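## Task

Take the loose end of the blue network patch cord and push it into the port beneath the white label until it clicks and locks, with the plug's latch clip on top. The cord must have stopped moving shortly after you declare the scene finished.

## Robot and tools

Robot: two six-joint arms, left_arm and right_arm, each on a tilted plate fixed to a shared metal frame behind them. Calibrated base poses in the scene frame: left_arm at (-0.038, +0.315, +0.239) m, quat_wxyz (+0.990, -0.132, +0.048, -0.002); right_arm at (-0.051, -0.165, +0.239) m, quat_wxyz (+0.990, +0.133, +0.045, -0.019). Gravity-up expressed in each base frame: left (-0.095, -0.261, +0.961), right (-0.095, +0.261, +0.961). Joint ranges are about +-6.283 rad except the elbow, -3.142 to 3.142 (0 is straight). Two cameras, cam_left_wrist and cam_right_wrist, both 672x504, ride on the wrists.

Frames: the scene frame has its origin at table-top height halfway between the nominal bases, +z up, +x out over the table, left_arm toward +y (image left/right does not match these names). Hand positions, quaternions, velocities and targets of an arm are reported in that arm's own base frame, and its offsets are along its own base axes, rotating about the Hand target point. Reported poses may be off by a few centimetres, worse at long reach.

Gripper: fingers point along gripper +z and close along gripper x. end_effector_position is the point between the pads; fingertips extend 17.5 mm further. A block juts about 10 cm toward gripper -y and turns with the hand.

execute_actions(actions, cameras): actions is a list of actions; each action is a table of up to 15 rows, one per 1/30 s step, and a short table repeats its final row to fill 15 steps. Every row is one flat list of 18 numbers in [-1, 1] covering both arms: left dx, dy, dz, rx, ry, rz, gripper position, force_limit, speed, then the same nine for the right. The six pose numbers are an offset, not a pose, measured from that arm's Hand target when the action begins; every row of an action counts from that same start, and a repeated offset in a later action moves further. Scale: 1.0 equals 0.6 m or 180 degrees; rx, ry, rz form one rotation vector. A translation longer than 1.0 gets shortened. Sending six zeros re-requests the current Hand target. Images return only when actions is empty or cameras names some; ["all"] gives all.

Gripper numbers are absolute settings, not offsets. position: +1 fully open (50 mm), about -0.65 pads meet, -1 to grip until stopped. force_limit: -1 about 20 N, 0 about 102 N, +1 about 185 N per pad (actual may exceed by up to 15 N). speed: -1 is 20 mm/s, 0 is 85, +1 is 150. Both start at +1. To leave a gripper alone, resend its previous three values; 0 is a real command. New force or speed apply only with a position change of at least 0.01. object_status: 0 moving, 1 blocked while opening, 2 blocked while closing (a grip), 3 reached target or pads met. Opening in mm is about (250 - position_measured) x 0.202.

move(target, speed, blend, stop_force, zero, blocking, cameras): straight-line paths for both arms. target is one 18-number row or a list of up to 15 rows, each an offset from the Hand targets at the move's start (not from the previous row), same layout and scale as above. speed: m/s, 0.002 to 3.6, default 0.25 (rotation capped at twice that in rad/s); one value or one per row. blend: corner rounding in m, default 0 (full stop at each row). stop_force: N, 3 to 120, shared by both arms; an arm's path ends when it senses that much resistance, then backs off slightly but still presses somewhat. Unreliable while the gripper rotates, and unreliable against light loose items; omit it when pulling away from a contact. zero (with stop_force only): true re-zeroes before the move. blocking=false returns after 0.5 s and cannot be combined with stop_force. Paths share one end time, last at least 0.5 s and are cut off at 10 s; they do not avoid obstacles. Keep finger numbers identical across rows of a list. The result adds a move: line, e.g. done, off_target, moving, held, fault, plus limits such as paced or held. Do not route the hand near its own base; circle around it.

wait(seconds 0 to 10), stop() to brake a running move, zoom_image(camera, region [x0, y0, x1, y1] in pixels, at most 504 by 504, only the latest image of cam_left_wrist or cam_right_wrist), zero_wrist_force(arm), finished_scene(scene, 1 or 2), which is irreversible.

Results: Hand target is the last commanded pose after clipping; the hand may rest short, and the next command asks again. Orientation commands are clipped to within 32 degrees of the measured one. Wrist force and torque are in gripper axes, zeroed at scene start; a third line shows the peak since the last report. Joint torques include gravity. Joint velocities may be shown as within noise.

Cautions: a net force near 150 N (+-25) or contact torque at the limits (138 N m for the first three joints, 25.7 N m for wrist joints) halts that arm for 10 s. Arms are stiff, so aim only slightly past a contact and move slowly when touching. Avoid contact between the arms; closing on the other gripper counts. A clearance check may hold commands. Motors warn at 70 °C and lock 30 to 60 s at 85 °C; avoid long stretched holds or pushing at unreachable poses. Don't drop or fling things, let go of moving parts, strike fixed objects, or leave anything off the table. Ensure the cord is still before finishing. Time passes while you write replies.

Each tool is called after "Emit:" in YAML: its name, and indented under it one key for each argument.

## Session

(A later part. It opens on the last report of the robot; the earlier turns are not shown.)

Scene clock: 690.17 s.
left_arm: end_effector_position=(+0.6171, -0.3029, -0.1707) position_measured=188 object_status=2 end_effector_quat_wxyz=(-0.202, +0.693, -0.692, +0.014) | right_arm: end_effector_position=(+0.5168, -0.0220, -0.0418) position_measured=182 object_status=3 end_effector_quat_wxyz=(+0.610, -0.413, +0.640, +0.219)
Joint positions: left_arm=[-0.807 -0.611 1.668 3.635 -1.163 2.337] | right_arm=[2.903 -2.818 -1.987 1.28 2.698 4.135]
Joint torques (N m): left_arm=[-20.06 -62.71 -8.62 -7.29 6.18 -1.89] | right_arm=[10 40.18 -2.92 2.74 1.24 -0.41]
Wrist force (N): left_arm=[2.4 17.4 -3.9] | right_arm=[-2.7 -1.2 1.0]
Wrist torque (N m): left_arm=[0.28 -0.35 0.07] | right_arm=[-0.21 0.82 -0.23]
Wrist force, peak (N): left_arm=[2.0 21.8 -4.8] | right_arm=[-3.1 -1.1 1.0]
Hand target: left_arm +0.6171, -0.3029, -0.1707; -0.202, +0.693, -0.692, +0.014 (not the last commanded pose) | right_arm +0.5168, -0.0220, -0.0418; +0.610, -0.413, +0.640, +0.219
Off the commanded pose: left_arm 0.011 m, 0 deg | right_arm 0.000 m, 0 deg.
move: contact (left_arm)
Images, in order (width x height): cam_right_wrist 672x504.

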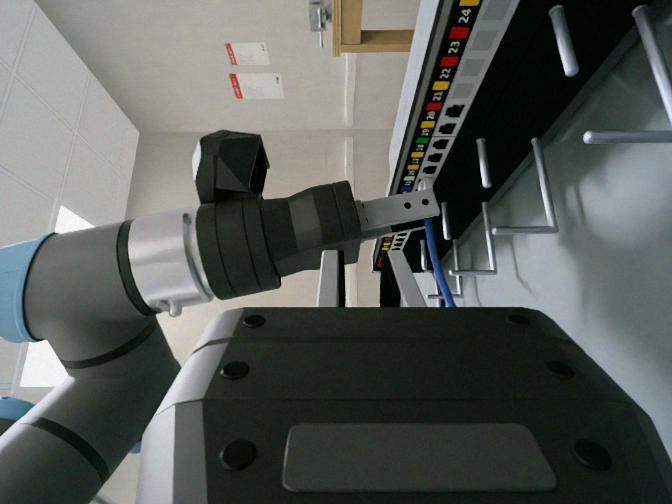

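Emit:
move:
  target: [-0.02,0,-0.0019,0,0,0,-1,-0.8,-0.7,0,0,0,0,0,0,-0.2,-0.9,-1]
  speed: 0.04

Emit:
move:
  target: [0,0.0045,0.0007,-0.0664,0.0006,-0.0064,-1,-0.8,-0.7,0,0,0,0,0,0,-0.2,-0.9,-1]
  speed: 0.05
  cameras: ["cam_right_wrist","cam_left_wrist"]

Emit:
zoom_image:
  camera: "cam_right_wrist"
  region: [395, 160, 445, 210]

Emit:
zoom_image:
  camera: "cam_left_wrist"
  region: [310, 190, 410, 330]

Scene clock: 710.27 s.
left_arm: end_effector_position=(+0.6052, -0.3029, -0.1719) position_measured=188 object_status=2 end_effector_quat_wxyz=(-0.202, +0.693, -0.692, +0.014) | right_arm: end_effector_position=(+0.5168, -0.0220, -0.0418) position_measured=182 object_status=3 end_effector_quat_wxyz=(+0.610, -0.413, +0.640, +0.219)
Joint positions: left_arm=[-0.82 -0.622 1.7 3.619 -1.163 2.322] | right_arm=[2.903 -2.818 -1.987 1.28 2.698 4.135]
Joint torques (N m): left_arm=[-26.85 -55.98 -3.1 -5.56 -1.95 -1.93] | right_arm=[9.75 39.99 -3.14 2.65 1.22 -0.41]
Wrist force (N): left_arm=[0.0 -1.1 -0.9] | right_arm=[-2.9 -1.2 1.0]
Wrist torque (N m): left_arm=[-0.02 -0.27 0.20] | right_arm=[-0.21 0.85 -0.24]
Wrist force, peak (N): left_arm=[1.8 18.0 -4.2] | right_arm=[-3.0 -1.3 1.0]
Hand target: left_arm +0.6051, -0.3029, -0.1719; -0.202, +0.693, -0.692, +0.014 | right_arm +0.5168, -0.0220, -0.0418; +0.610, -0.413, +0.640, +0.219
Off the commanded pose: left_arm 0.000 m, 0 deg | right_arm 0.000 m, 0 deg.
move: done

Scene clock: 712.77 s.
left_arm: end_effector_position=(+0.6051, -0.3002, -0.1714) position_measured=188 object_status=2 end_effector_quat_wxyz=(-0.128, +0.704, -0.693, +0.088) | right_arm: end_effector_position=(+0.5168, -0.0220, -0.0418) position_measured=182 object_status=3 end_effector_quat_wxyz=(+0.610, -0.413, +0.640, +0.219)
Joint positions: left_arm=[-0.758 -0.636 1.787 3.376 -1.318 2.393] | right_arm=[2.903 -2.818 -1.987 1.28 2.698 4.135]
Joint torques (N m): left_arm=[-4.73 -52.15 -0.57 -5.52 -2.34 2.54] | right_arm=[9.87 40.34 -3.03 2.6 1.18 -0.4]
Wrist force (N): left_arm=[0.2 -0.7 -1.0] | right_arm=[-2.9 -1.1 0.9]
Wrist torque (N m): left_arm=[0.04 -0.28 0.12] | right_arm=[-0.20 0.85 -0.24]
Wrist force, peak (N): left_arm=[-0.1 -1.5 -1.1] | right_arm=[-3.1 -1.2 1.1]
Hand target: left_arm +0.6051, -0.3002, -0.1715; -0.128, +0.704, -0.693, +0.088 | right_arm +0.5168, -0.0220, -0.0418; +0.610, -0.413, +0.640, +0.219
Off the commanded pose: left_arm 0.000 m, 0 deg | right_arm 0.000 m, 0 deg.
move: done

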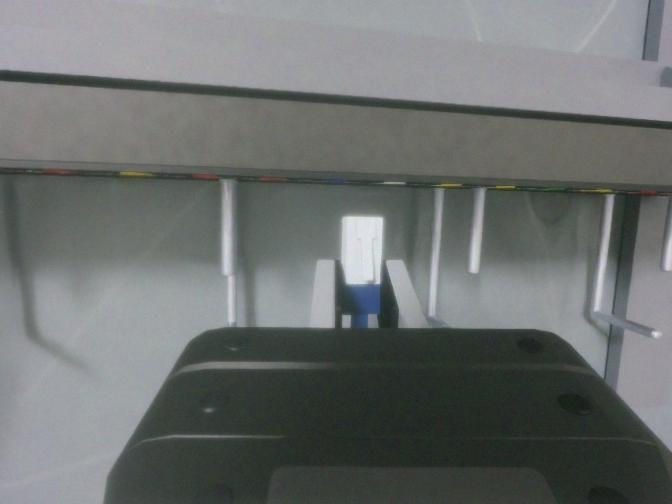

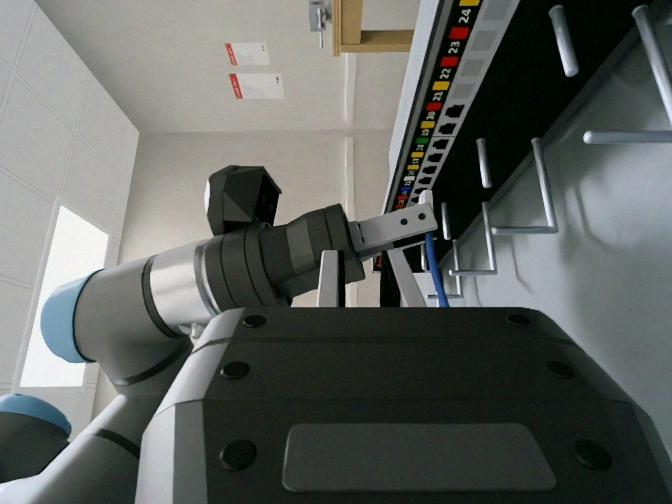

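Scaled by 10.080 from the camera's 672x504 image, which has a finer 960x720 frame.

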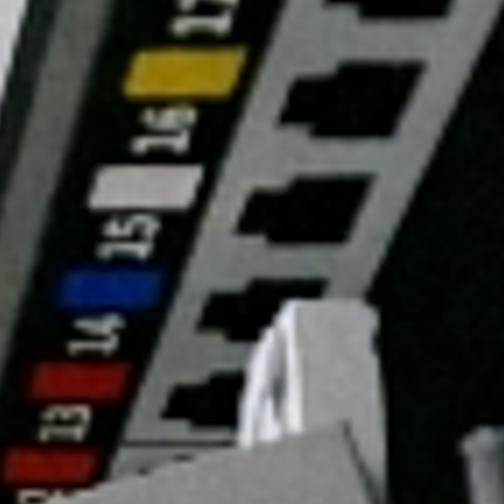

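Scaled by 3.600 from the camera's 672x504 image, which has a finer 960x720 frame.

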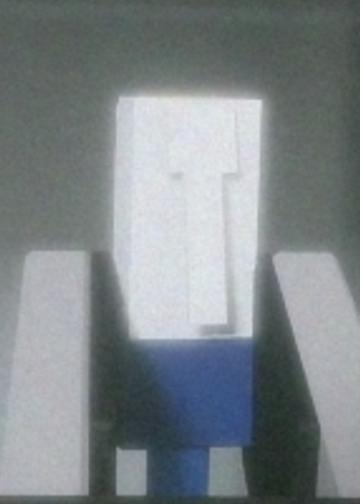

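Emit:
move:
  target: [0.03,-0.0003,0.0026,0,0,0,-1,-0.8,-0.7,0,0,0,0,0,0,-0.2,-0.9,-1]
  speed: 0.015
  stop_force: 12
  cameras: ["cam_right_wrist","cam_left_wrist"]

Emit:
zoom_image:
  camera: "cam_right_wrist"
  region: [405, 160, 445, 200]

Scene clock: 720.90 s.
left_arm: end_effector_position=(+0.6168, -0.3003, -0.1705) position_measured=188 object_status=2 end_effector_quat_wxyz=(-0.128, +0.704, -0.694, +0.088) | right_arm: end_effector_position=(+0.5168, -0.0220, -0.0418) position_measured=182 object_status=3 end_effector_quat_wxyz=(+0.610, -0.413, +0.640, +0.219)
Joint positions: left_arm=[-0.745 -0.627 1.755 3.396 -1.321 2.406] | right_arm=[2.903 -2.818 -1.987 1.28 2.698 4.135]
Joint torques (N m): left_arm=[-23.84 -58.96 -5.26 -7.24 3.61 -2.03] | right_arm=[9.58 39.65 -3.04 2.6 1.24 -0.37]
Wrist force (N): left_arm=[0.4 9.9 -2.1] | right_arm=[-2.7 -1.2 1.2]
Wrist torque (N m): left_arm=[0.25 -0.30 0.17] | right_arm=[-0.22 0.81 -0.23]
Wrist force, peak (N): left_arm=[0.5 20.0 -4.0] | right_arm=[-3.1 -1.1 1.0]
Hand target: left_arm +0.6168, -0.3003, -0.1705; -0.128, +0.704, -0.694, +0.088 (not the last commanded pose) | right_arm +0.5168, -0.0220, -0.0418; +0.610, -0.413, +0.640, +0.219
Off the commanded pose: left_arm 0.006 m, 0 deg | right_arm 0.000 m, 0 deg.
move: contact (left_arm)

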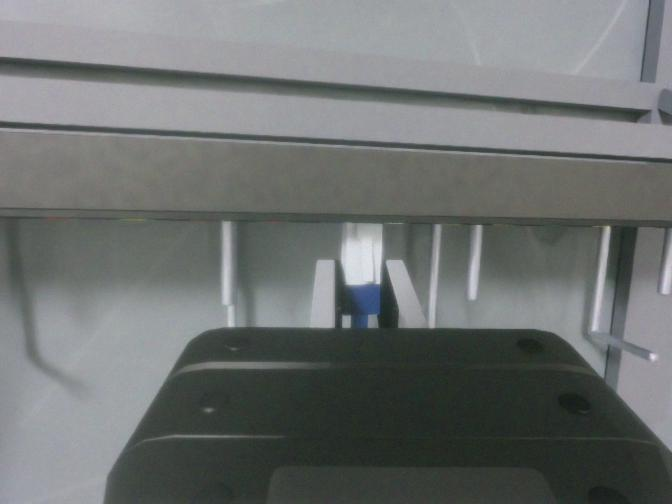

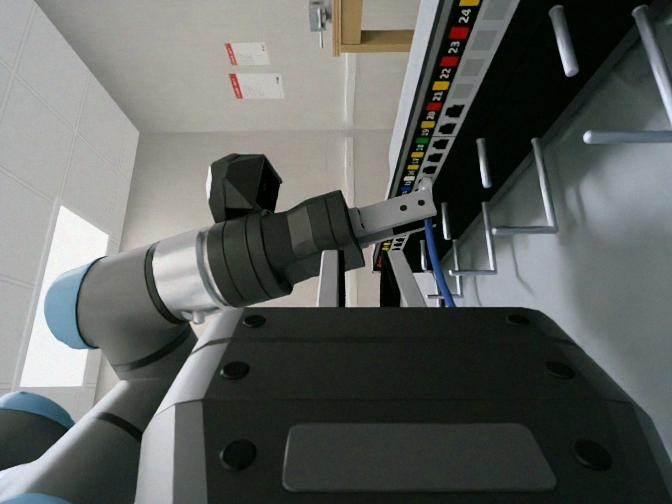

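Scaled by 12.600 from the camera's 672x504 image, which has a finer 960x720 frame.

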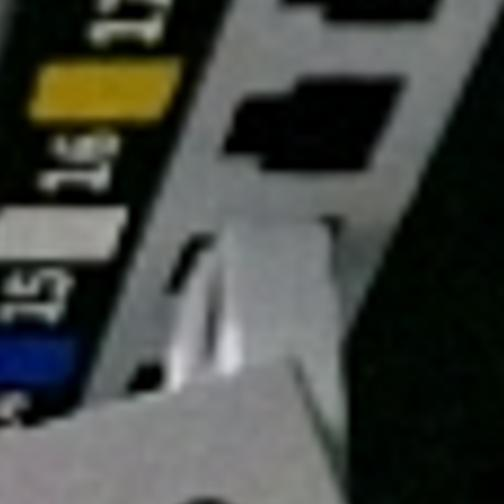

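Emit:
move:
  target: [-0.0018,-0.0001,-0.0014,0,0,0,-1,-0.8,-0.7,0,0,0,0,0,0,-0.2,-0.9,-1]
  speed: 0.02

Emit:
move:
  target: [0.02,-0.0002,0.0019,0,0,0,-1,-0.8,-0.7,0,0,0,0,0,0,-0.2,-0.9,-1]
  speed: 0.01
  stop_force: 13
  cameras: ["cam_right_wrist"]

Emit:
zoom_image:
  camera: "cam_right_wrist"
  region: [405, 160, 445, 200]

Scene clock: 724.87 s.
left_arm: end_effector_position=(+0.6158, -0.3003, -0.1713) position_measured=188 object_status=2 end_effector_quat_wxyz=(-0.128, +0.704, -0.694, +0.088) | right_arm: end_effector_position=(+0.5168, -0.0220, -0.0418) position_measured=182 object_status=3 end_effector_quat_wxyz=(+0.610, -0.413, +0.640, +0.219)
Joint positions: left_arm=[-0.746 -0.626 1.758 3.393 -1.321 2.405] | right_arm=[2.903 -2.818 -1.987 1.28 2.698 4.135]
Joint torques (N m): left_arm=[-26.48 -31.78 -0.94 -5.51 2.2 -1.98] | right_arm=[9.64 40.43 -2.92 2.57 1.24 -0.42]
Wrist force (N): left_arm=[0.9 -1.0 -0.9] | right_arm=[-2.9 -1.1 0.9]
Wrist torque (N m): left_arm=[0.00 -0.39 0.25] | right_arm=[-0.19 0.85 -0.23]
Wrist force, peak (N): left_arm=[0.5 10.3 -2.1] | right_arm=[-3.0 -1.2 1.1]
Hand target: left_arm +0.6157, -0.3003, -0.1713; -0.128, +0.704, -0.694, +0.088 | right_arm +0.5168, -0.0220, -0.0418; +0.610, -0.413, +0.640, +0.219
Off the commanded pose: left_arm 0.000 m, 0 deg | right_arm 0.000 m, 0 deg.
move: done

Scene clock: 726.97 s.
left_arm: end_effector_position=(+0.6253, -0.3004, -0.1704) position_measured=188 object_status=2 end_effector_quat_wxyz=(-0.128, +0.704, -0.694, +0.088) | right_arm: end_effector_position=(+0.5168, -0.0220, -0.0418) position_measured=182 object_status=3 end_effector_quat_wxyz=(+0.610, -0.413, +0.640, +0.219)
Joint positions: left_arm=[-0.736 -0.619 1.731 3.409 -1.323 2.415] | right_arm=[2.903 -2.818 -1.987 1.28 2.698 4.135]
Joint torques (N m): left_arm=[-28.55 -59.92 -5.72 -5.79 2.16 -1.99] | right_arm=[9.89 40.4 -2.67 2.66 1.13 -0.45]
Wrist force (N): left_arm=[-2.6 3.6 1.9] | right_arm=[-3.0 -1.2 0.9]
Wrist torque (N m): left_arm=[0.18 -0.30 0.07] | right_arm=[-0.20 0.87 -0.23]
Wrist force, peak (N): left_arm=[-3.3 13.1 -1.6] | right_arm=[-3.0 -1.2 0.9]
Hand target: left_arm +0.6253, -0.3004, -0.1704; -0.128, +0.704, -0.694, +0.088 (not the last commanded pose) | right_arm +0.5168, -0.0220, -0.0418; +0.610, -0.413, +0.640, +0.219
Off the commanded pose: left_arm 0.002 m, 0 deg | right_arm 0.000 m, 0 deg.
move: contact (left_arm)
Images, in order (width x height): cam_right_wrist 672x504.

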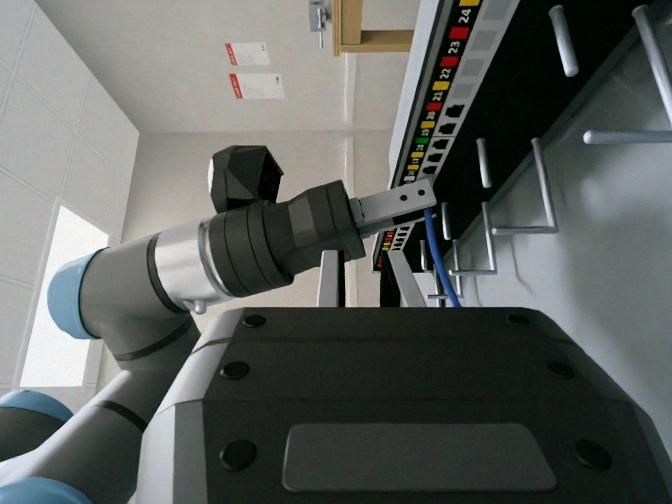

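Scaled by 12.600 from the camera's 672x504 image, which has a finer 960x720 frame.

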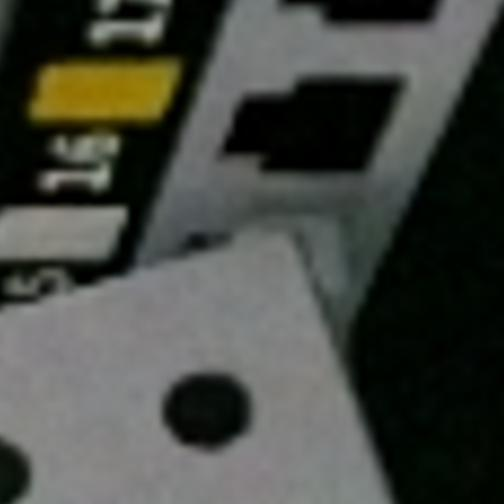

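Emit:
move:
  target: [0.015,-0.0001,0.0014,0,0,0,-1,-0.8,-0.7,0,0,0,0,0,0,-0.2,-0.9,-1]
  speed: 0.008
  stop_force: 20
  cameras: ["cam_right_wrist","cam_left_wrist"]

Emit:
zoom_image:
  camera: "cam_left_wrist"
  region: [300, 190, 420, 330]

Emit:
zoom_image:
  camera: "cam_right_wrist"
  region: [385, 150, 465, 230]

Scene clock: 731.00 s.
left_arm: end_effector_position=(+0.6262, -0.3005, -0.1703) position_measured=188 object_status=2 end_effector_quat_wxyz=(-0.128, +0.703, -0.694, +0.088) | right_arm: end_effector_position=(+0.5168, -0.0220, -0.0418) position_measured=182 object_status=3 end_effector_quat_wxyz=(+0.610, -0.413, +0.640, +0.219)
Joint positions: left_arm=[-0.735 -0.618 1.729 3.411 -1.323 2.417] | right_arm=[2.903 -2.818 -1.987 1.28 2.698 4.135]
Joint torques (N m): left_arm=[-24.71 -65.17 -13.13 -9.19 4.58 -1.84] | right_arm=[9.97 40.01 -2.53 2.59 1.13 -0.38]
Wrist force (N): left_arm=[-5.2 22.1 -1.6] | right_arm=[-2.9 -1.0 0.9]
Wrist torque (N m): left_arm=[0.49 -0.31 0.07] | right_arm=[-0.19 0.84 -0.23]
Wrist force, peak (N): left_arm=[-5.9 28.1 -5.9] | right_arm=[-2.9 -1.2 1.0]
Hand target: left_arm +0.6262, -0.3005, -0.1703; -0.128, +0.703, -0.694, +0.087 (not the last commanded pose) | right_arm +0.5168, -0.0220, -0.0418; +0.610, -0.413, +0.640, +0.219
Off the commanded pose: left_arm 0.008 m, 0 deg | right_arm 0.000 m, 0 deg.
move: contact (left_arm)

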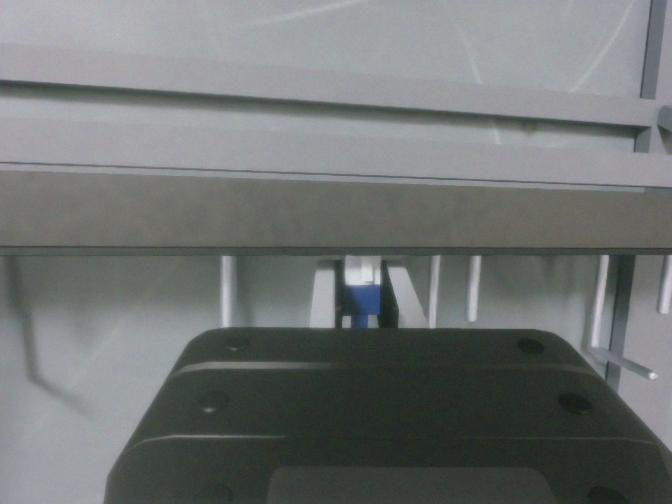

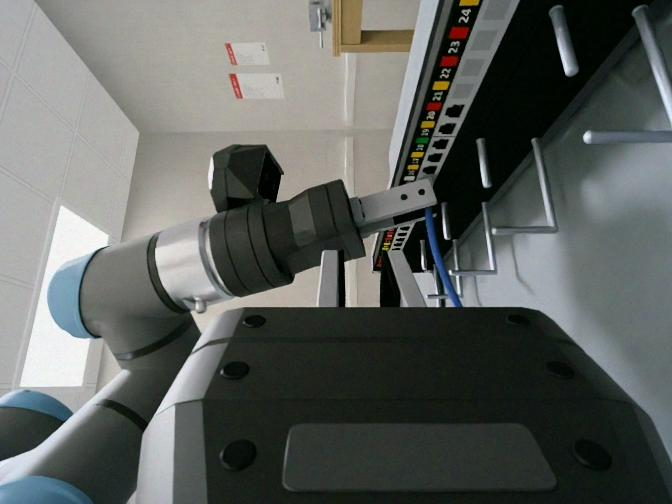

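Scaled by 3.600 from the camera's 672x504 image, which has a finer 960x720 frame.

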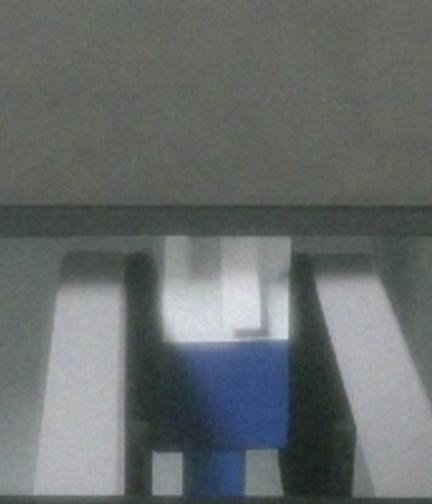

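Scaled by 6.300 from the camera's 672x504 image, which has a finer 960x720 frame.

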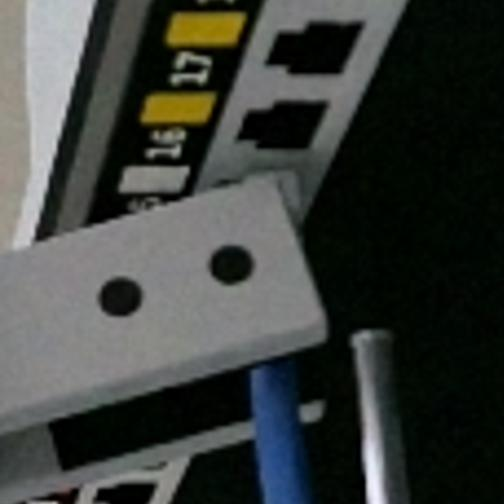

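Emit:
move:
  target: [-0.003,0,-0.0003,0,0,0,-1,-0.8,-0.7,0,0,0,0,0,0,-0.2,-0.9,-1]
  speed: 0.01

Emit:
execute_actions:
  actions:
    - [[0,0,0,0,0,0,-0.15,-0.7,-1,0,0,0,0,0,0,-0.2,-0.9,-1]]
    - [[0,0,0,0,0,0,-0.15,-0.7,-1,0,0,0,0,0,0,-0.2,-0.9,-1]]

Emit:
move:
  target: [-0.012,0,-0.0011,0,0,0,-0.15,-0.7,-1,0,0,0,0,0,0,-0.2,-0.9,-1]
  speed: 0.03
  cameras: ["cam_right_wrist","cam_left_wrist"]

Emit:
zoom_image:
  camera: "cam_left_wrist"
  region: [300, 190, 420, 330]

Emit:
zoom_image:
  camera: "cam_right_wrist"
  region: [385, 150, 465, 230]

Scene clock: 738.37 s.
left_arm: end_effector_position=(+0.6245, -0.3004, -0.1704) position_measured=188 object_status=2 end_effector_quat_wxyz=(-0.128, +0.703, -0.694, +0.088) | right_arm: end_effector_position=(+0.5168, -0.0220, -0.0418) position_measured=182 object_status=3 end_effector_quat_wxyz=(+0.610, -0.413, +0.640, +0.219)
Joint positions: left_arm=[-0.737 -0.62 1.733 3.408 -1.322 2.415] | right_arm=[2.903 -2.818 -1.987 1.28 2.698 4.135]
Joint torques (N m): left_arm=[-31.71 -57.61 -1.29 -5.27 -1.1 -1.97] | right_arm=[10.02 40.22 -2.77 2.69 1.16 -0.45]
Wrist force (N): left_arm=[-2.7 -6.4 2.2] | right_arm=[-2.7 -1.2 1.0]
Wrist torque (N m): left_arm=[-0.04 -0.29 0.19] | right_arm=[-0.20 0.82 -0.24]
Wrist force, peak (N): left_arm=[-5.2 22.6 -2.0] | right_arm=[-3.0 -1.2 0.9]
Hand target: left_arm +0.6244, -0.3005, -0.1705; -0.128, +0.703, -0.694, +0.087 | right_arm +0.5168, -0.0220, -0.0418; +0.610, -0.413, +0.640, +0.219
Off the commanded pose: left_arm 0.000 m, 0 deg | right_arm 0.000 m, 0 deg.
move: done

Scene clock: 739.57 s.
left_arm: end_effector_position=(+0.6244, -0.3005, -0.1705) position_measured=175 object_status=3 end_effector_quat_wxyz=(-0.128, +0.703, -0.694, +0.088) | right_arm: end_effector_position=(+0.5168, -0.0220, -0.0418) position_measured=182 object_status=3 end_effector_quat_wxyz=(+0.610, -0.413, +0.640, +0.219)
Joint positions: left_arm=[-0.737 -0.62 1.734 3.408 -1.322 2.415] | right_arm=[2.903 -2.818 -1.987 1.28 2.698 4.135]
Joint torques (N m): left_arm=[-11.25 -53.86 -5.44 -5.66 -2.37 -2.05] | right_arm=[10.04 40.2 -2.67 2.66 1.22 -0.4]
Wrist force (N): left_arm=[0.4 1.1 -1.4] | right_arm=[-2.8 -1.1 1.1]
Wrist torque (N m): left_arm=[0.33 -0.34 0.25] | right_arm=[-0.18 0.83 -0.24]
Wrist force, peak (N): left_arm=[-2.8 -6.8 2.5] | right_arm=[-3.0 -1.3 0.8]
Hand target: left_arm +0.6244, -0.3005, -0.1705; -0.128, +0.703, -0.694, +0.087 | right_arm +0.5168, -0.0220, -0.0418; +0.610, -0.413, +0.640, +0.219
Off the commanded pose: left_arm 0.000 m, 0 deg | right_arm 0.000 m, 0 deg.
Step readings (end_effector_position of left_arm | right_arm):
0: (+0.6245, -0.3004, -0.1704) | (+0.5168, -0.0220, -0.0418)
1: (+0.6245, -0.3004, -0.1704) | (+0.5168, -0.0220, -0.0418)
2: (+0.6245, -0.3004, -0.1705) | (+0.5168, -0.0220, -0.0418)
4: (+0.6244, -0.3005, -0.1705) | (+0.5168, -0.0220, -0.0418)
8: (+0.6244, -0.3005, -0.1705) | (+0.5168, -0.0220, -0.0418)
15: (+0.6244, -0.3005, -0.1705) | (+0.5168, -0.0220, -0.0418)
16: (+0.6244, -0.3005, -0.1705) | (+0.5168, -0.0220, -0.0418)
17: (+0.6244, -0.3005, -0.1705) | (+0.5168, -0.0220, -0.0418)
19: (+0.6244, -0.3005, -0.1705) | (+0.5168, -0.0220, -0.0418)
23: (+0.6244, -0.3005, -0.1705) | (+0.5168, -0.0220, -0.0418)
30: (+0.6244, -0.3005, -0.1705) | (+0.5168, -0.0220, -0.0418)

Scene clock: 740.33 s.
left_arm: end_effector_position=(+0.6173, -0.3005, -0.1711) position_measured=175 object_status=3 end_effector_quat_wxyz=(-0.128, +0.703, -0.694, +0.087) | right_arm: end_effector_position=(+0.5168, -0.0220, -0.0418) position_measured=182 object_status=3 end_effector_quat_wxyz=(+0.610, -0.413, +0.640, +0.219)
Joint positions: left_arm=[-0.745 -0.625 1.753 3.396 -1.321 2.407] | right_arm=[2.903 -2.818 -1.987 1.28 2.698 4.135]
Joint torques (N m): left_arm=[-26.89 -56 -0.62 -5.4 2.07 -2.14] | right_arm=[9.82 39.8 -2.73 2.73 1.21 -0.39]
Wrist force (N): left_arm=[0.3 1.2 -1.0] | right_arm=[-2.7 -1.3 1.1]
Wrist torque (N m): left_arm=[0.35 -0.32 0.25] | right_arm=[-0.22 0.81 -0.24]
Wrist force, peak (N): left_arm=[0.6 1.2 -1.6] | right_arm=[-2.9 -1.2 1.0]
Hand target: left_arm +0.6172, -0.3005, -0.1711; -0.128, +0.703, -0.694, +0.087 | right_arm +0.5168, -0.0220, -0.0418; +0.610, -0.413, +0.640, +0.219
Off the commanded pose: left_arm 0.000 m, 0 deg | right_arm 0.000 m, 0 deg.
move: done

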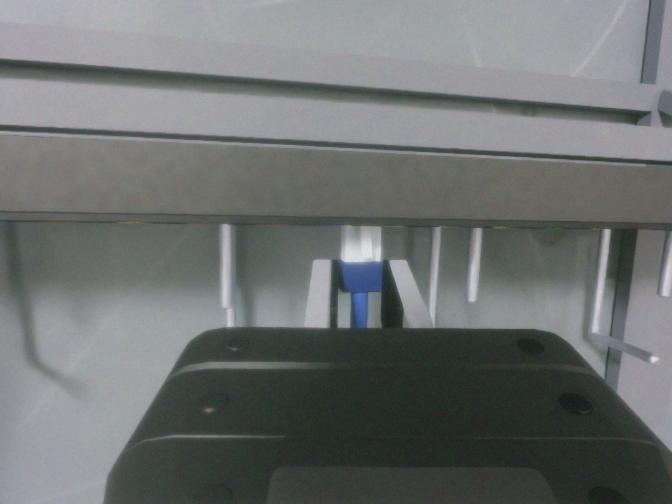

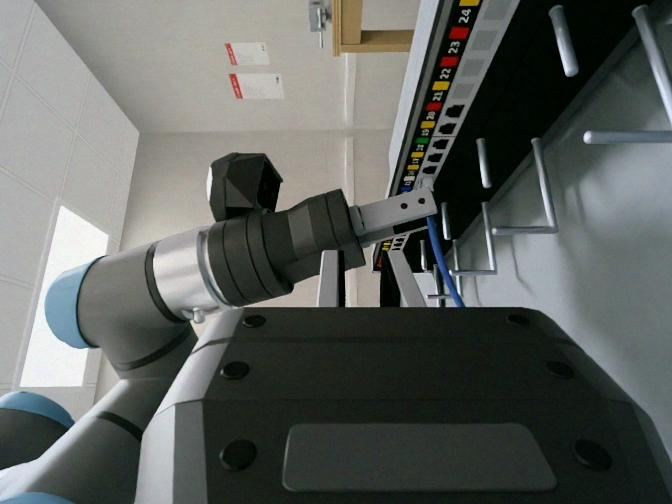

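Scaled by 3.600 from the camera's 672x504 image, which has a finer 960x720 frame.

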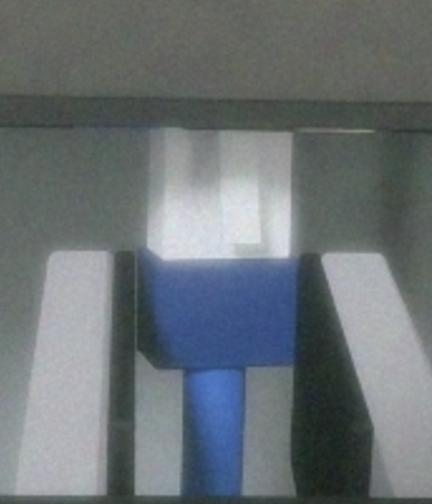

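Scaled by 6.300 from the camera's 672x504 image, which has a finer 960x720 frame.

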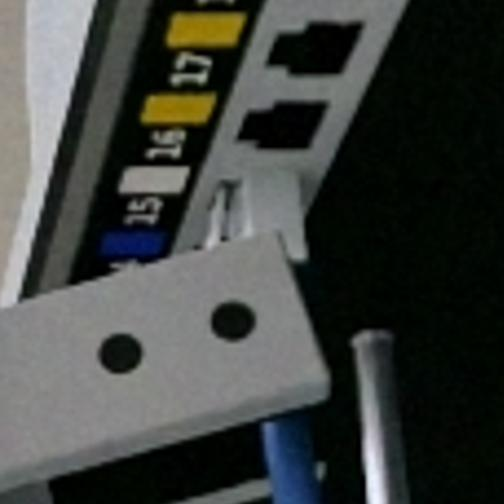

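Emit:
execute_actions:
  actions:
    - [[0,0,0,0,0,0,-1,-0.7,-0.8,0,0,0,0,0,0,-0.2,-0.9,-1]]
    - [[0,0,0,0,0,0,-1,-0.7,-0.8,0,0,0,0,0,0,-0.2,-0.9,-1]]

Emit:
move:
  target: [0.02,-0.0002,0.0019,0,0,0,-1,-0.7,-0.8,0,0,0,0,0,0,-0.2,-0.9,-1]
  speed: 0.008
  stop_force: 22
  cameras: ["cam_right_wrist","cam_left_wrist"]

Emit:
zoom_image:
  camera: "cam_left_wrist"
  region: [300, 190, 420, 330]

Emit:
zoom_image:
  camera: "cam_right_wrist"
  region: [385, 150, 465, 230]

Scene clock: 746.20 s.
left_arm: end_effector_position=(+0.6172, -0.3005, -0.1711) position_measured=192 object_status=2 end_effector_quat_wxyz=(-0.128, +0.703, -0.694, +0.088) | right_arm: end_effector_position=(+0.5168, -0.0220, -0.0418) position_measured=182 object_status=3 end_effector_quat_wxyz=(+0.610, -0.413, +0.640, +0.219)
Joint positions: left_arm=[-0.745 -0.625 1.753 3.396 -1.321 2.407] | right_arm=[2.903 -2.818 -1.987 1.28 2.698 4.135]
Joint torques (N m): left_arm=[-25.32 -56.49 -1.99 -5.24 1.9 -2.32] | right_arm=[9.83 40.12 -3 2.64 1.17 -0.39]
Wrist force (N): left_arm=[0.9 0.9 -0.9] | right_arm=[-2.8 -1.0 0.9]
Wrist torque (N m): left_arm=[0.30 -0.32 0.28] | right_arm=[-0.18 0.83 -0.24]
Wrist force, peak (N): left_arm=[0.8 1.3 -1.5] | right_arm=[-3.1 -1.2 1.1]
Hand target: left_arm +0.6172, -0.3005, -0.1711; -0.128, +0.703, -0.694, +0.087 | right_arm +0.5168, -0.0220, -0.0418; +0.610, -0.413, +0.640, +0.219
Off the commanded pose: left_arm 0.000 m, 0 deg | right_arm 0.000 m, 0 deg.
Step readings (end_effector_position of left_arm | right_arm):
0: (+0.6172, -0.3005, -0.1711) | (+0.5168, -0.0220, -0.0418)
1: (+0.6172, -0.3005, -0.1711) | (+0.5168, -0.0220, -0.0418)
2: (+0.6172, -0.3005, -0.1711) | (+0.5168, -0.0220, -0.0418)
4: (+0.6172, -0.3005, -0.1711) | (+0.5168, -0.0220, -0.0418)
8: (+0.6172, -0.3005, -0.1711) | (+0.5168, -0.0220, -0.0418)
15: (+0.6172, -0.3005, -0.1711) | (+0.5168, -0.0220, -0.0418)
16: (+0.6172, -0.3005, -0.1711) | (+0.5168, -0.0220, -0.0418)
17: (+0.6172, -0.3005, -0.1711) | (+0.5168, -0.0220, -0.0418)
19: (+0.6172, -0.3005, -0.1711) | (+0.5168, -0.0220, -0.0418)
23: (+0.6172, -0.3005, -0.1711) | (+0.5168, -0.0220, -0.0418)
30: (+0.6172, -0.3005, -0.1711) | (+0.5168, -0.0220, -0.0418)

Scene clock: 747.53 s.
left_arm: end_effector_position=(+0.6187, -0.3005, -0.1710) position_measured=192 object_status=2 end_effector_quat_wxyz=(-0.128, +0.703, -0.694, +0.087) | right_arm: end_effector_position=(+0.5168, -0.0220, -0.0418) position_measured=182 object_status=3 end_effector_quat_wxyz=(+0.610, -0.413, +0.640, +0.219)
Joint positions: left_arm=[-0.743 -0.624 1.749 3.399 -1.321 2.408] | right_arm=[2.903 -2.818 -1.987 1.28 2.698 4.135]
Joint torques (N m): left_arm=[-23.1 -60.73 -9.97 -8.04 4.66 -2.08] | right_arm=[9.87 40.3 -2.73 2.61 1.16 -0.38]
Wrist force (N): left_arm=[-2.4 21.5 -6.8] | right_arm=[-2.8 -1.2 1.0]
Wrist torque (N m): left_arm=[0.74 -0.34 0.14] | right_arm=[-0.21 0.83 -0.24]
Wrist force, peak (N): left_arm=[-3.2 27.3 -9.8] | right_arm=[-3.1 -1.1 1.0]
Hand target: left_arm +0.6187, -0.3005, -0.1710; -0.128, +0.703, -0.694, +0.087 (not the last commanded pose) | right_arm +0.5168, -0.0220, -0.0418; +0.610, -0.413, +0.640, +0.219
Off the commanded pose: left_arm 0.011 m, 0 deg | right_arm 0.000 m, 0 deg.
move: contact (left_arm)

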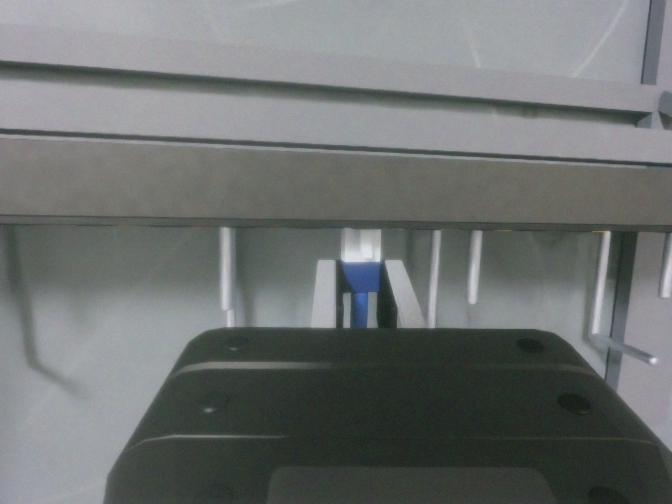

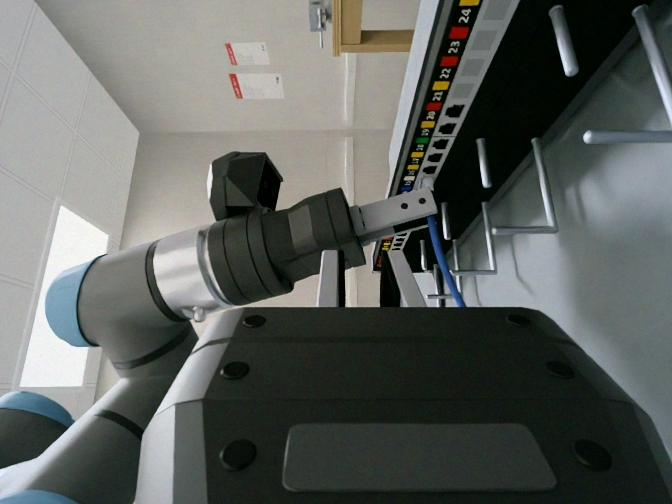

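Scaled by 3.600 from the camera's 672x504 image, which has a finer 960x720 frame.

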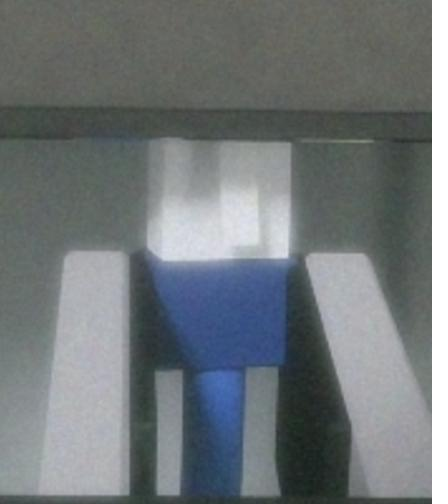

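Scaled by 6.300 from the camera's 672x504 image, which has a finer 960x720 frame.

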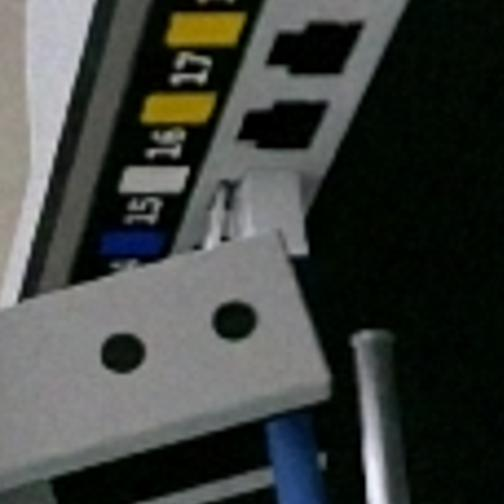

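Emit:
move:
  target: [-0.0025,0,-0.0002,0,0,0,-1,-0.7,-0.8,0,0,0,0,0,0,-0.2,-0.9,-1]
  speed: 0.01

Emit:
execute_actions:
  actions:
    - [[0,0,0,0,0,0,0,-0.7,-1,0,0,0,0,0,0,-0.2,-0.9,-1]]
    - [[0,0,0,0,0,0,0,-0.7,-1,0,0,0,0,0,0,-0.2,-0.9,-1]]

Emit:
move:
  target: [-0.002,-0.0045,-0.0007,0.0664,-0.0006,0.0064,0,-0.7,-1,0,0,0,0,0,0,-0.2,-0.9,-1]
  speed: 0.03
  cameras: ["cam_right_wrist","cam_left_wrist"]

Emit:
zoom_image:
  camera: "cam_left_wrist"
  region: [300, 190, 420, 330]

Emit:
zoom_image:
  camera: "cam_right_wrist"
  region: [385, 150, 465, 230]

Scene clock: 757.03 s.
left_arm: end_effector_position=(+0.6172, -0.3005, -0.1711) position_measured=192 object_status=2 end_effector_quat_wxyz=(-0.128, +0.703, -0.694, +0.087) | right_arm: end_effector_position=(+0.5168, -0.0220, -0.0418) position_measured=182 object_status=3 end_effector_quat_wxyz=(+0.610, -0.413, +0.640, +0.219)
Joint positions: left_arm=[-0.745 -0.625 1.753 3.396 -1.321 2.407] | right_arm=[2.903 -2.818 -1.987 1.28 2.698 4.135]
Joint torques (N m): left_arm=[-27.13 -56.53 -0.65 -5.15 1.64 -2.08] | right_arm=[9.65 40.11 -3.06 2.75 1.23 -0.45]
Wrist force (N): left_arm=[-1.1 -2.0 0.6] | right_arm=[-2.9 -1.0 1.1]
Wrist torque (N m): left_arm=[0.24 -0.11 0.25] | right_arm=[-0.18 0.84 -0.24]
Wrist force, peak (N): left_arm=[-2.4 22.0 -6.3] | right_arm=[-3.0 -1.4 0.9]
Hand target: left_arm +0.6172, -0.3005, -0.1711; -0.128, +0.703, -0.694, +0.087 | right_arm +0.5168, -0.0220, -0.0418; +0.610, -0.413, +0.640, +0.219
Off the commanded pose: left_arm 0.000 m, 0 deg | right_arm 0.000 m, 0 deg.
move: done

Scene clock: 758.23 s.
left_arm: end_effector_position=(+0.6172, -0.3005, -0.1711) position_measured=152 object_status=3 end_effector_quat_wxyz=(-0.128, +0.703, -0.694, +0.087) | right_arm: end_effector_position=(+0.5168, -0.0220, -0.0418) position_measured=182 object_status=3 end_effector_quat_wxyz=(+0.610, -0.413, +0.640, +0.219)
Joint positions: left_arm=[-0.745 -0.625 1.753 3.396 -1.321 2.406] | right_arm=[2.903 -2.818 -1.987 1.28 2.698 4.135]
Joint torques (N m): left_arm=[-22.9 -54.99 -4.89 -5.28 1.51 -1.83] | right_arm=[10.06 39.72 -2.82 2.7 1.16 -0.43]
Wrist force (N): left_arm=[-0.9 1.1 -1.5] | right_arm=[-2.7 -1.2 1.2]
Wrist torque (N m): left_arm=[0.33 -0.13 0.25] | right_arm=[-0.21 0.81 -0.23]
Wrist force, peak (N): left_arm=[-1.0 -1.9 1.0] | right_arm=[-3.0 -1.1 1.1]
Hand target: left_arm +0.6172, -0.3005, -0.1711; -0.128, +0.703, -0.694, +0.087 | right_arm +0.5168, -0.0220, -0.0418; +0.610, -0.413, +0.640, +0.219
Off the commanded pose: left_arm 0.000 m, 0 deg | right_arm 0.000 m, 0 deg.
Step readings (end_effector_position of left_arm | right_arm):
0: (+0.6172, -0.3005, -0.1711) | (+0.5168, -0.0220, -0.0418)
1: (+0.6172, -0.3005, -0.1711) | (+0.5168, -0.0220, -0.0418)
2: (+0.6172, -0.3005, -0.1711) | (+0.5168, -0.0220, -0.0418)
4: (+0.6172, -0.3005, -0.1711) | (+0.5168, -0.0220, -0.0418)
8: (+0.6172, -0.3005, -0.1711) | (+0.5168, -0.0220, -0.0418)
15: (+0.6172, -0.3005, -0.1711) | (+0.5168, -0.0220, -0.0418)
16: (+0.6172, -0.3005, -0.1711) | (+0.5168, -0.0220, -0.0418)
17: (+0.6172, -0.3005, -0.1711) | (+0.5168, -0.0220, -0.0418)
19: (+0.6172, -0.3005, -0.1711) | (+0.5168, -0.0220, -0.0418)
23: (+0.6172, -0.3005, -0.1711) | (+0.5168, -0.0220, -0.0418)
30: (+0.6172, -0.3005, -0.1711) | (+0.5168, -0.0220, -0.0418)

Scene clock: 762.10 s.
left_arm: end_effector_position=(+0.6160, -0.3032, -0.1715) position_measured=152 object_status=3 end_effector_quat_wxyz=(-0.202, +0.693, -0.692, +0.014) | right_arm: end_effector_position=(+0.5168, -0.0220, -0.0418) position_measured=182 object_status=3 end_effector_quat_wxyz=(+0.610, -0.413, +0.640, +0.219)
Joint positions: left_arm=[-0.808 -0.611 1.67 3.634 -1.163 2.335] | right_arm=[2.903 -2.818 -1.987 1.28 2.698 4.135]
Joint torques (N m): left_arm=[-26.47 -32.78 -27.02 -1 2.67 -2.16] | right_arm=[9.67 39.79 -2.65 2.67 1.1 -0.43]
Wrist force (N): left_arm=[-1.8 0.9 -1.5] | right_arm=[-2.7 -1.1 1.0]
Wrist torque (N m): left_arm=[0.28 -0.01 0.21] | right_arm=[-0.18 0.82 -0.24]
Wrist force, peak (N): left_arm=[-1.8 1.0 -1.8] | right_arm=[-3.1 -1.4 0.9]
Hand target: left_arm +0.6160, -0.3032, -0.1715; -0.202, +0.693, -0.692, +0.014 | right_arm +0.5168, -0.0220, -0.0418; +0.610, -0.413, +0.640, +0.219
Off the commanded pose: left_arm 0.000 m, 0 deg | right_arm 0.000 m, 0 deg.
move: done

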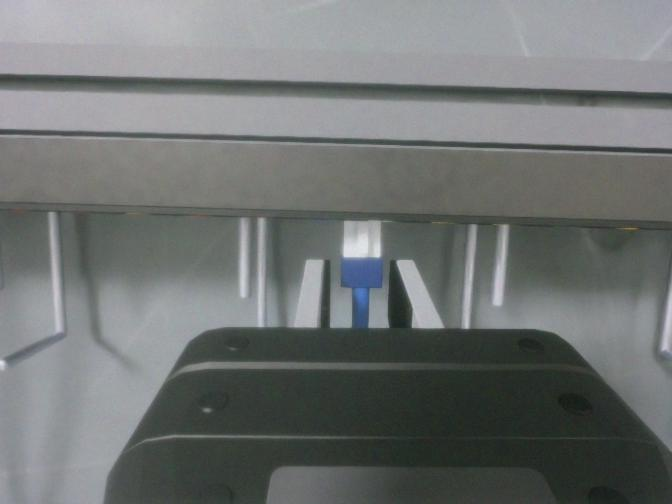

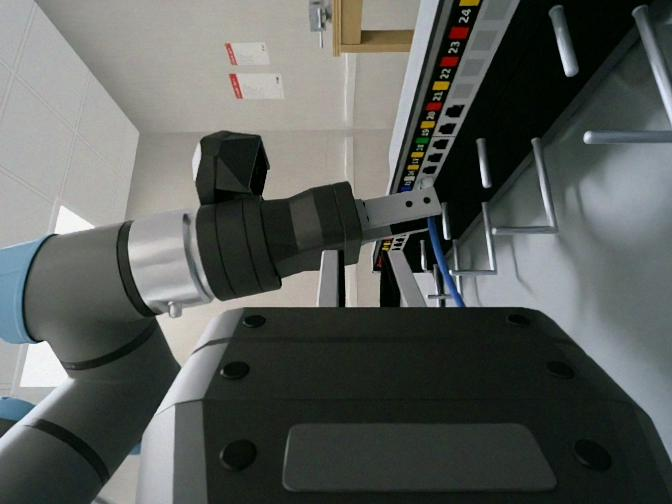

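Scaled by 3.600 from the camera's 672x504 image, which has a finer 960x720 frame.

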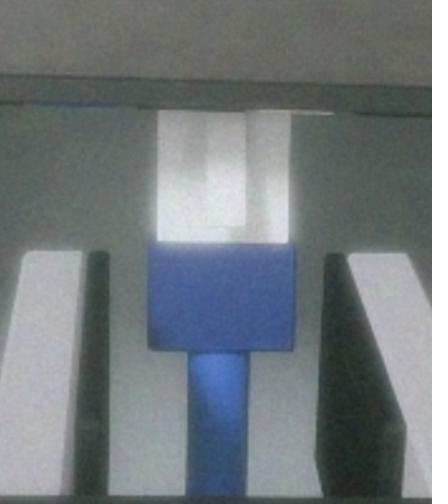

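Scaled by 6.300 from the camera's 672x504 image, which has a finer 960x720 frame.

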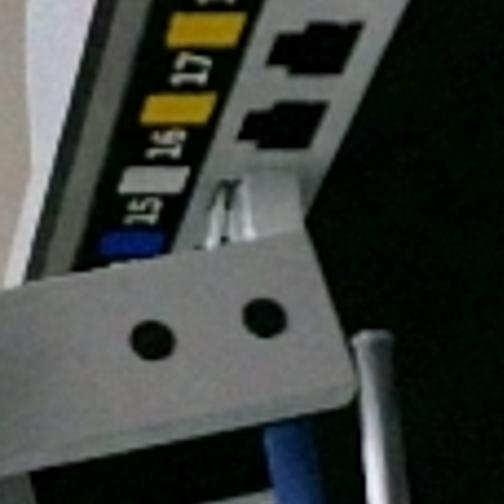

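Emit:
execute_actions:
  actions:
    - [[0,-0.001,-0.0003,0,0,0,-1,-0.5,-0.8,0,0,0,0,0,0,-0.2,-0.9,-1]]
    - [[0,0,0,0,0,0,-1,-0.5,-0.8,0,0,0,0,0,0,-0.2,-0.9,-1]]

Emit:
move:
  target: [0.02,-0.0002,0.0019,0,0,0,-1,-0.5,-0.8,0,0,0,0,0,0,-0.2,-0.9,-1]
  speed: 0.006
  stop_force: 24
  cameras: ["cam_right_wrist","cam_left_wrist"]

Emit:
zoom_image:
  camera: "cam_left_wrist"
  region: [300, 190, 420, 330]

Emit:
zoom_image:
  camera: "cam_right_wrist"
  region: [385, 150, 465, 230]

Scene clock: 766.77 s.
left_arm: end_effector_position=(+0.6160, -0.3038, -0.1717) position_measured=197 object_status=2 end_effector_quat_wxyz=(-0.202, +0.693, -0.692, +0.014) | right_arm: end_effector_position=(+0.5168, -0.0220, -0.0418) position_measured=182 object_status=3 end_effector_quat_wxyz=(+0.610, -0.413, +0.640, +0.219)
Joint positions: left_arm=[-0.809 -0.61 1.668 3.635 -1.163 2.335] | right_arm=[2.903 -2.818 -1.987 1.28 2.698 4.135]
Joint torques (N m): left_arm=[-28.47 -33.48 -27.89 -2.75 0.27 -1.92] | right_arm=[10.2 40.01 -2.74 2.69 1.13 -0.38]
Wrist force (N): left_arm=[-5.6 2.4 -2.4] | right_arm=[-2.7 -1.1 1.1]
Wrist torque (N m): left_arm=[0.32 -0.02 0.15] | right_arm=[-0.19 0.82 -0.23]
Wrist force, peak (N): left_arm=[-5.6 2.2 -2.6] | right_arm=[-3.0 -1.2 0.9]
Hand target: left_arm +0.6160, -0.3038, -0.1717; -0.202, +0.693, -0.692, +0.014 | right_arm +0.5168, -0.0220, -0.0418; +0.610, -0.413, +0.640, +0.219
Off the commanded pose: left_arm 0.000 m, 0 deg | right_arm 0.000 m, 0 deg.
Step readings (end_effector_position of left_arm | right_arm):
0: (+0.6160, -0.3032, -0.1715) | (+0.5168, -0.0220, -0.0418)
1: (+0.6160, -0.3032, -0.1715) | (+0.5168, -0.0220, -0.0418)
2: (+0.6160, -0.3033, -0.1715) | (+0.5168, -0.0220, -0.0418)
4: (+0.6160, -0.3036, -0.1716) | (+0.5168, -0.0220, -0.0418)
8: (+0.6160, -0.3037, -0.1717) | (+0.5168, -0.0220, -0.0418)
15: (+0.6160, -0.3038, -0.1717) | (+0.5168, -0.0220, -0.0418)
16: (+0.6160, -0.3038, -0.1717) | (+0.5168, -0.0220, -0.0418)
17: (+0.6160, -0.3038, -0.1717) | (+0.5168, -0.0220, -0.0418)
19: (+0.6160, -0.3038, -0.1717) | (+0.5168, -0.0220, -0.0418)
23: (+0.6160, -0.3038, -0.1717) | (+0.5168, -0.0220, -0.0418)
30: (+0.6160, -0.3038, -0.1717) | (+0.5168, -0.0220, -0.0418)

Scene clock: 768.30 s.
left_arm: end_effector_position=(+0.6174, -0.3039, -0.1716) position_measured=197 object_status=2 end_effector_quat_wxyz=(-0.202, +0.693, -0.692, +0.014) | right_arm: end_effector_position=(+0.5168, -0.0220, -0.0418) position_measured=182 object_status=3 end_effector_quat_wxyz=(+0.610, -0.413, +0.640, +0.219)
Joint positions: left_arm=[-0.807 -0.609 1.664 3.637 -1.163 2.336] | right_arm=[2.903 -2.818 -1.987 1.28 2.698 4.135]
Joint torques (N m): left_arm=[-24.25 -63.05 -13.1 -8 5.76 -2.02] | right_arm=[10.16 40.21 -2.51 2.66 1.15 -0.35]
Wrist force (N): left_arm=[-7.5 25.1 -6.8] | right_arm=[-2.9 -1.1 1.0]
Wrist torque (N m): left_arm=[0.65 -0.11 0.05] | right_arm=[-0.20 0.85 -0.23]
Wrist force, peak (N): left_arm=[-8.5 29.7 -9.9] | right_arm=[-2.9 -1.2 1.2]
Hand target: left_arm +0.6174, -0.3039, -0.1716; -0.202, +0.693, -0.692, +0.014 (not the last commanded pose) | right_arm +0.5168, -0.0220, -0.0418; +0.610, -0.413, +0.640, +0.219
Off the commanded pose: left_arm 0.011 m, 0 deg | right_arm 0.000 m, 0 deg.
move: contact (left_arm)

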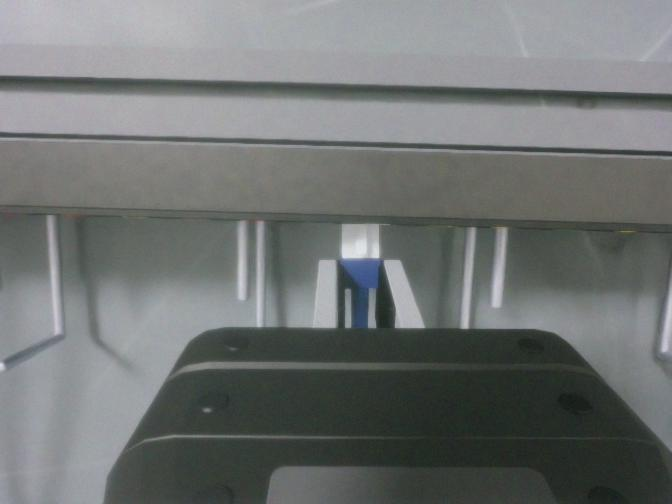

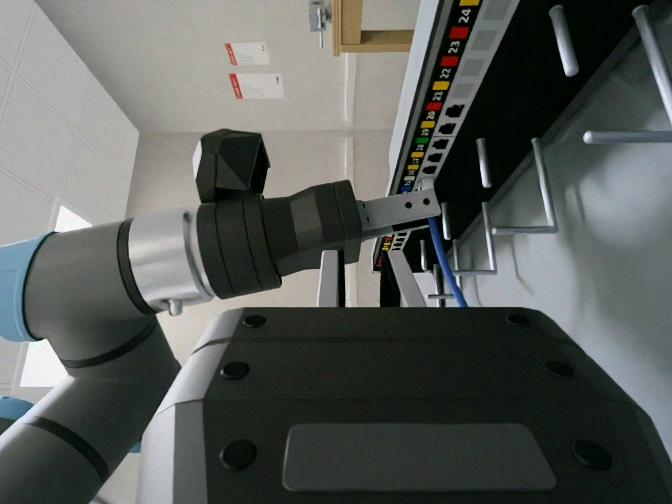

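Scaled by 3.600 from the camera's 672x504 image, which has a finer 960x720 frame.

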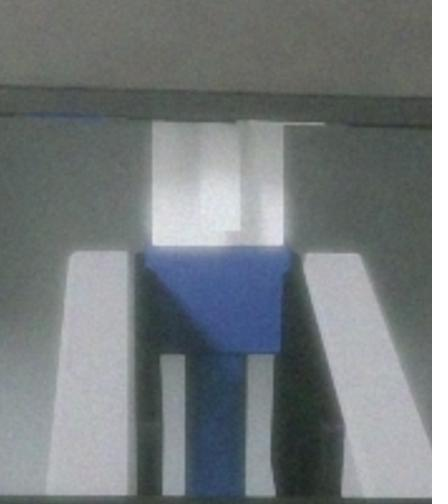

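Scaled by 6.300 from the camera's 672x504 image, which has a finer 960x720 frame.

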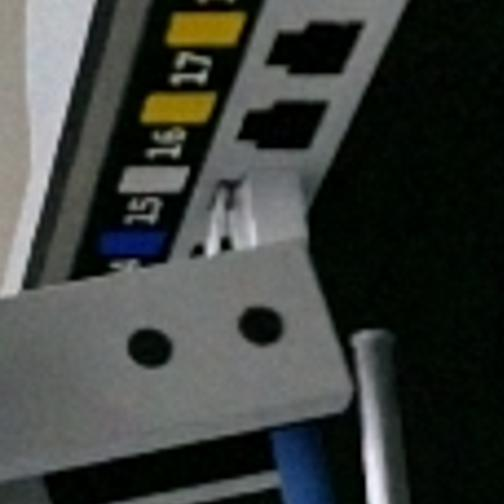

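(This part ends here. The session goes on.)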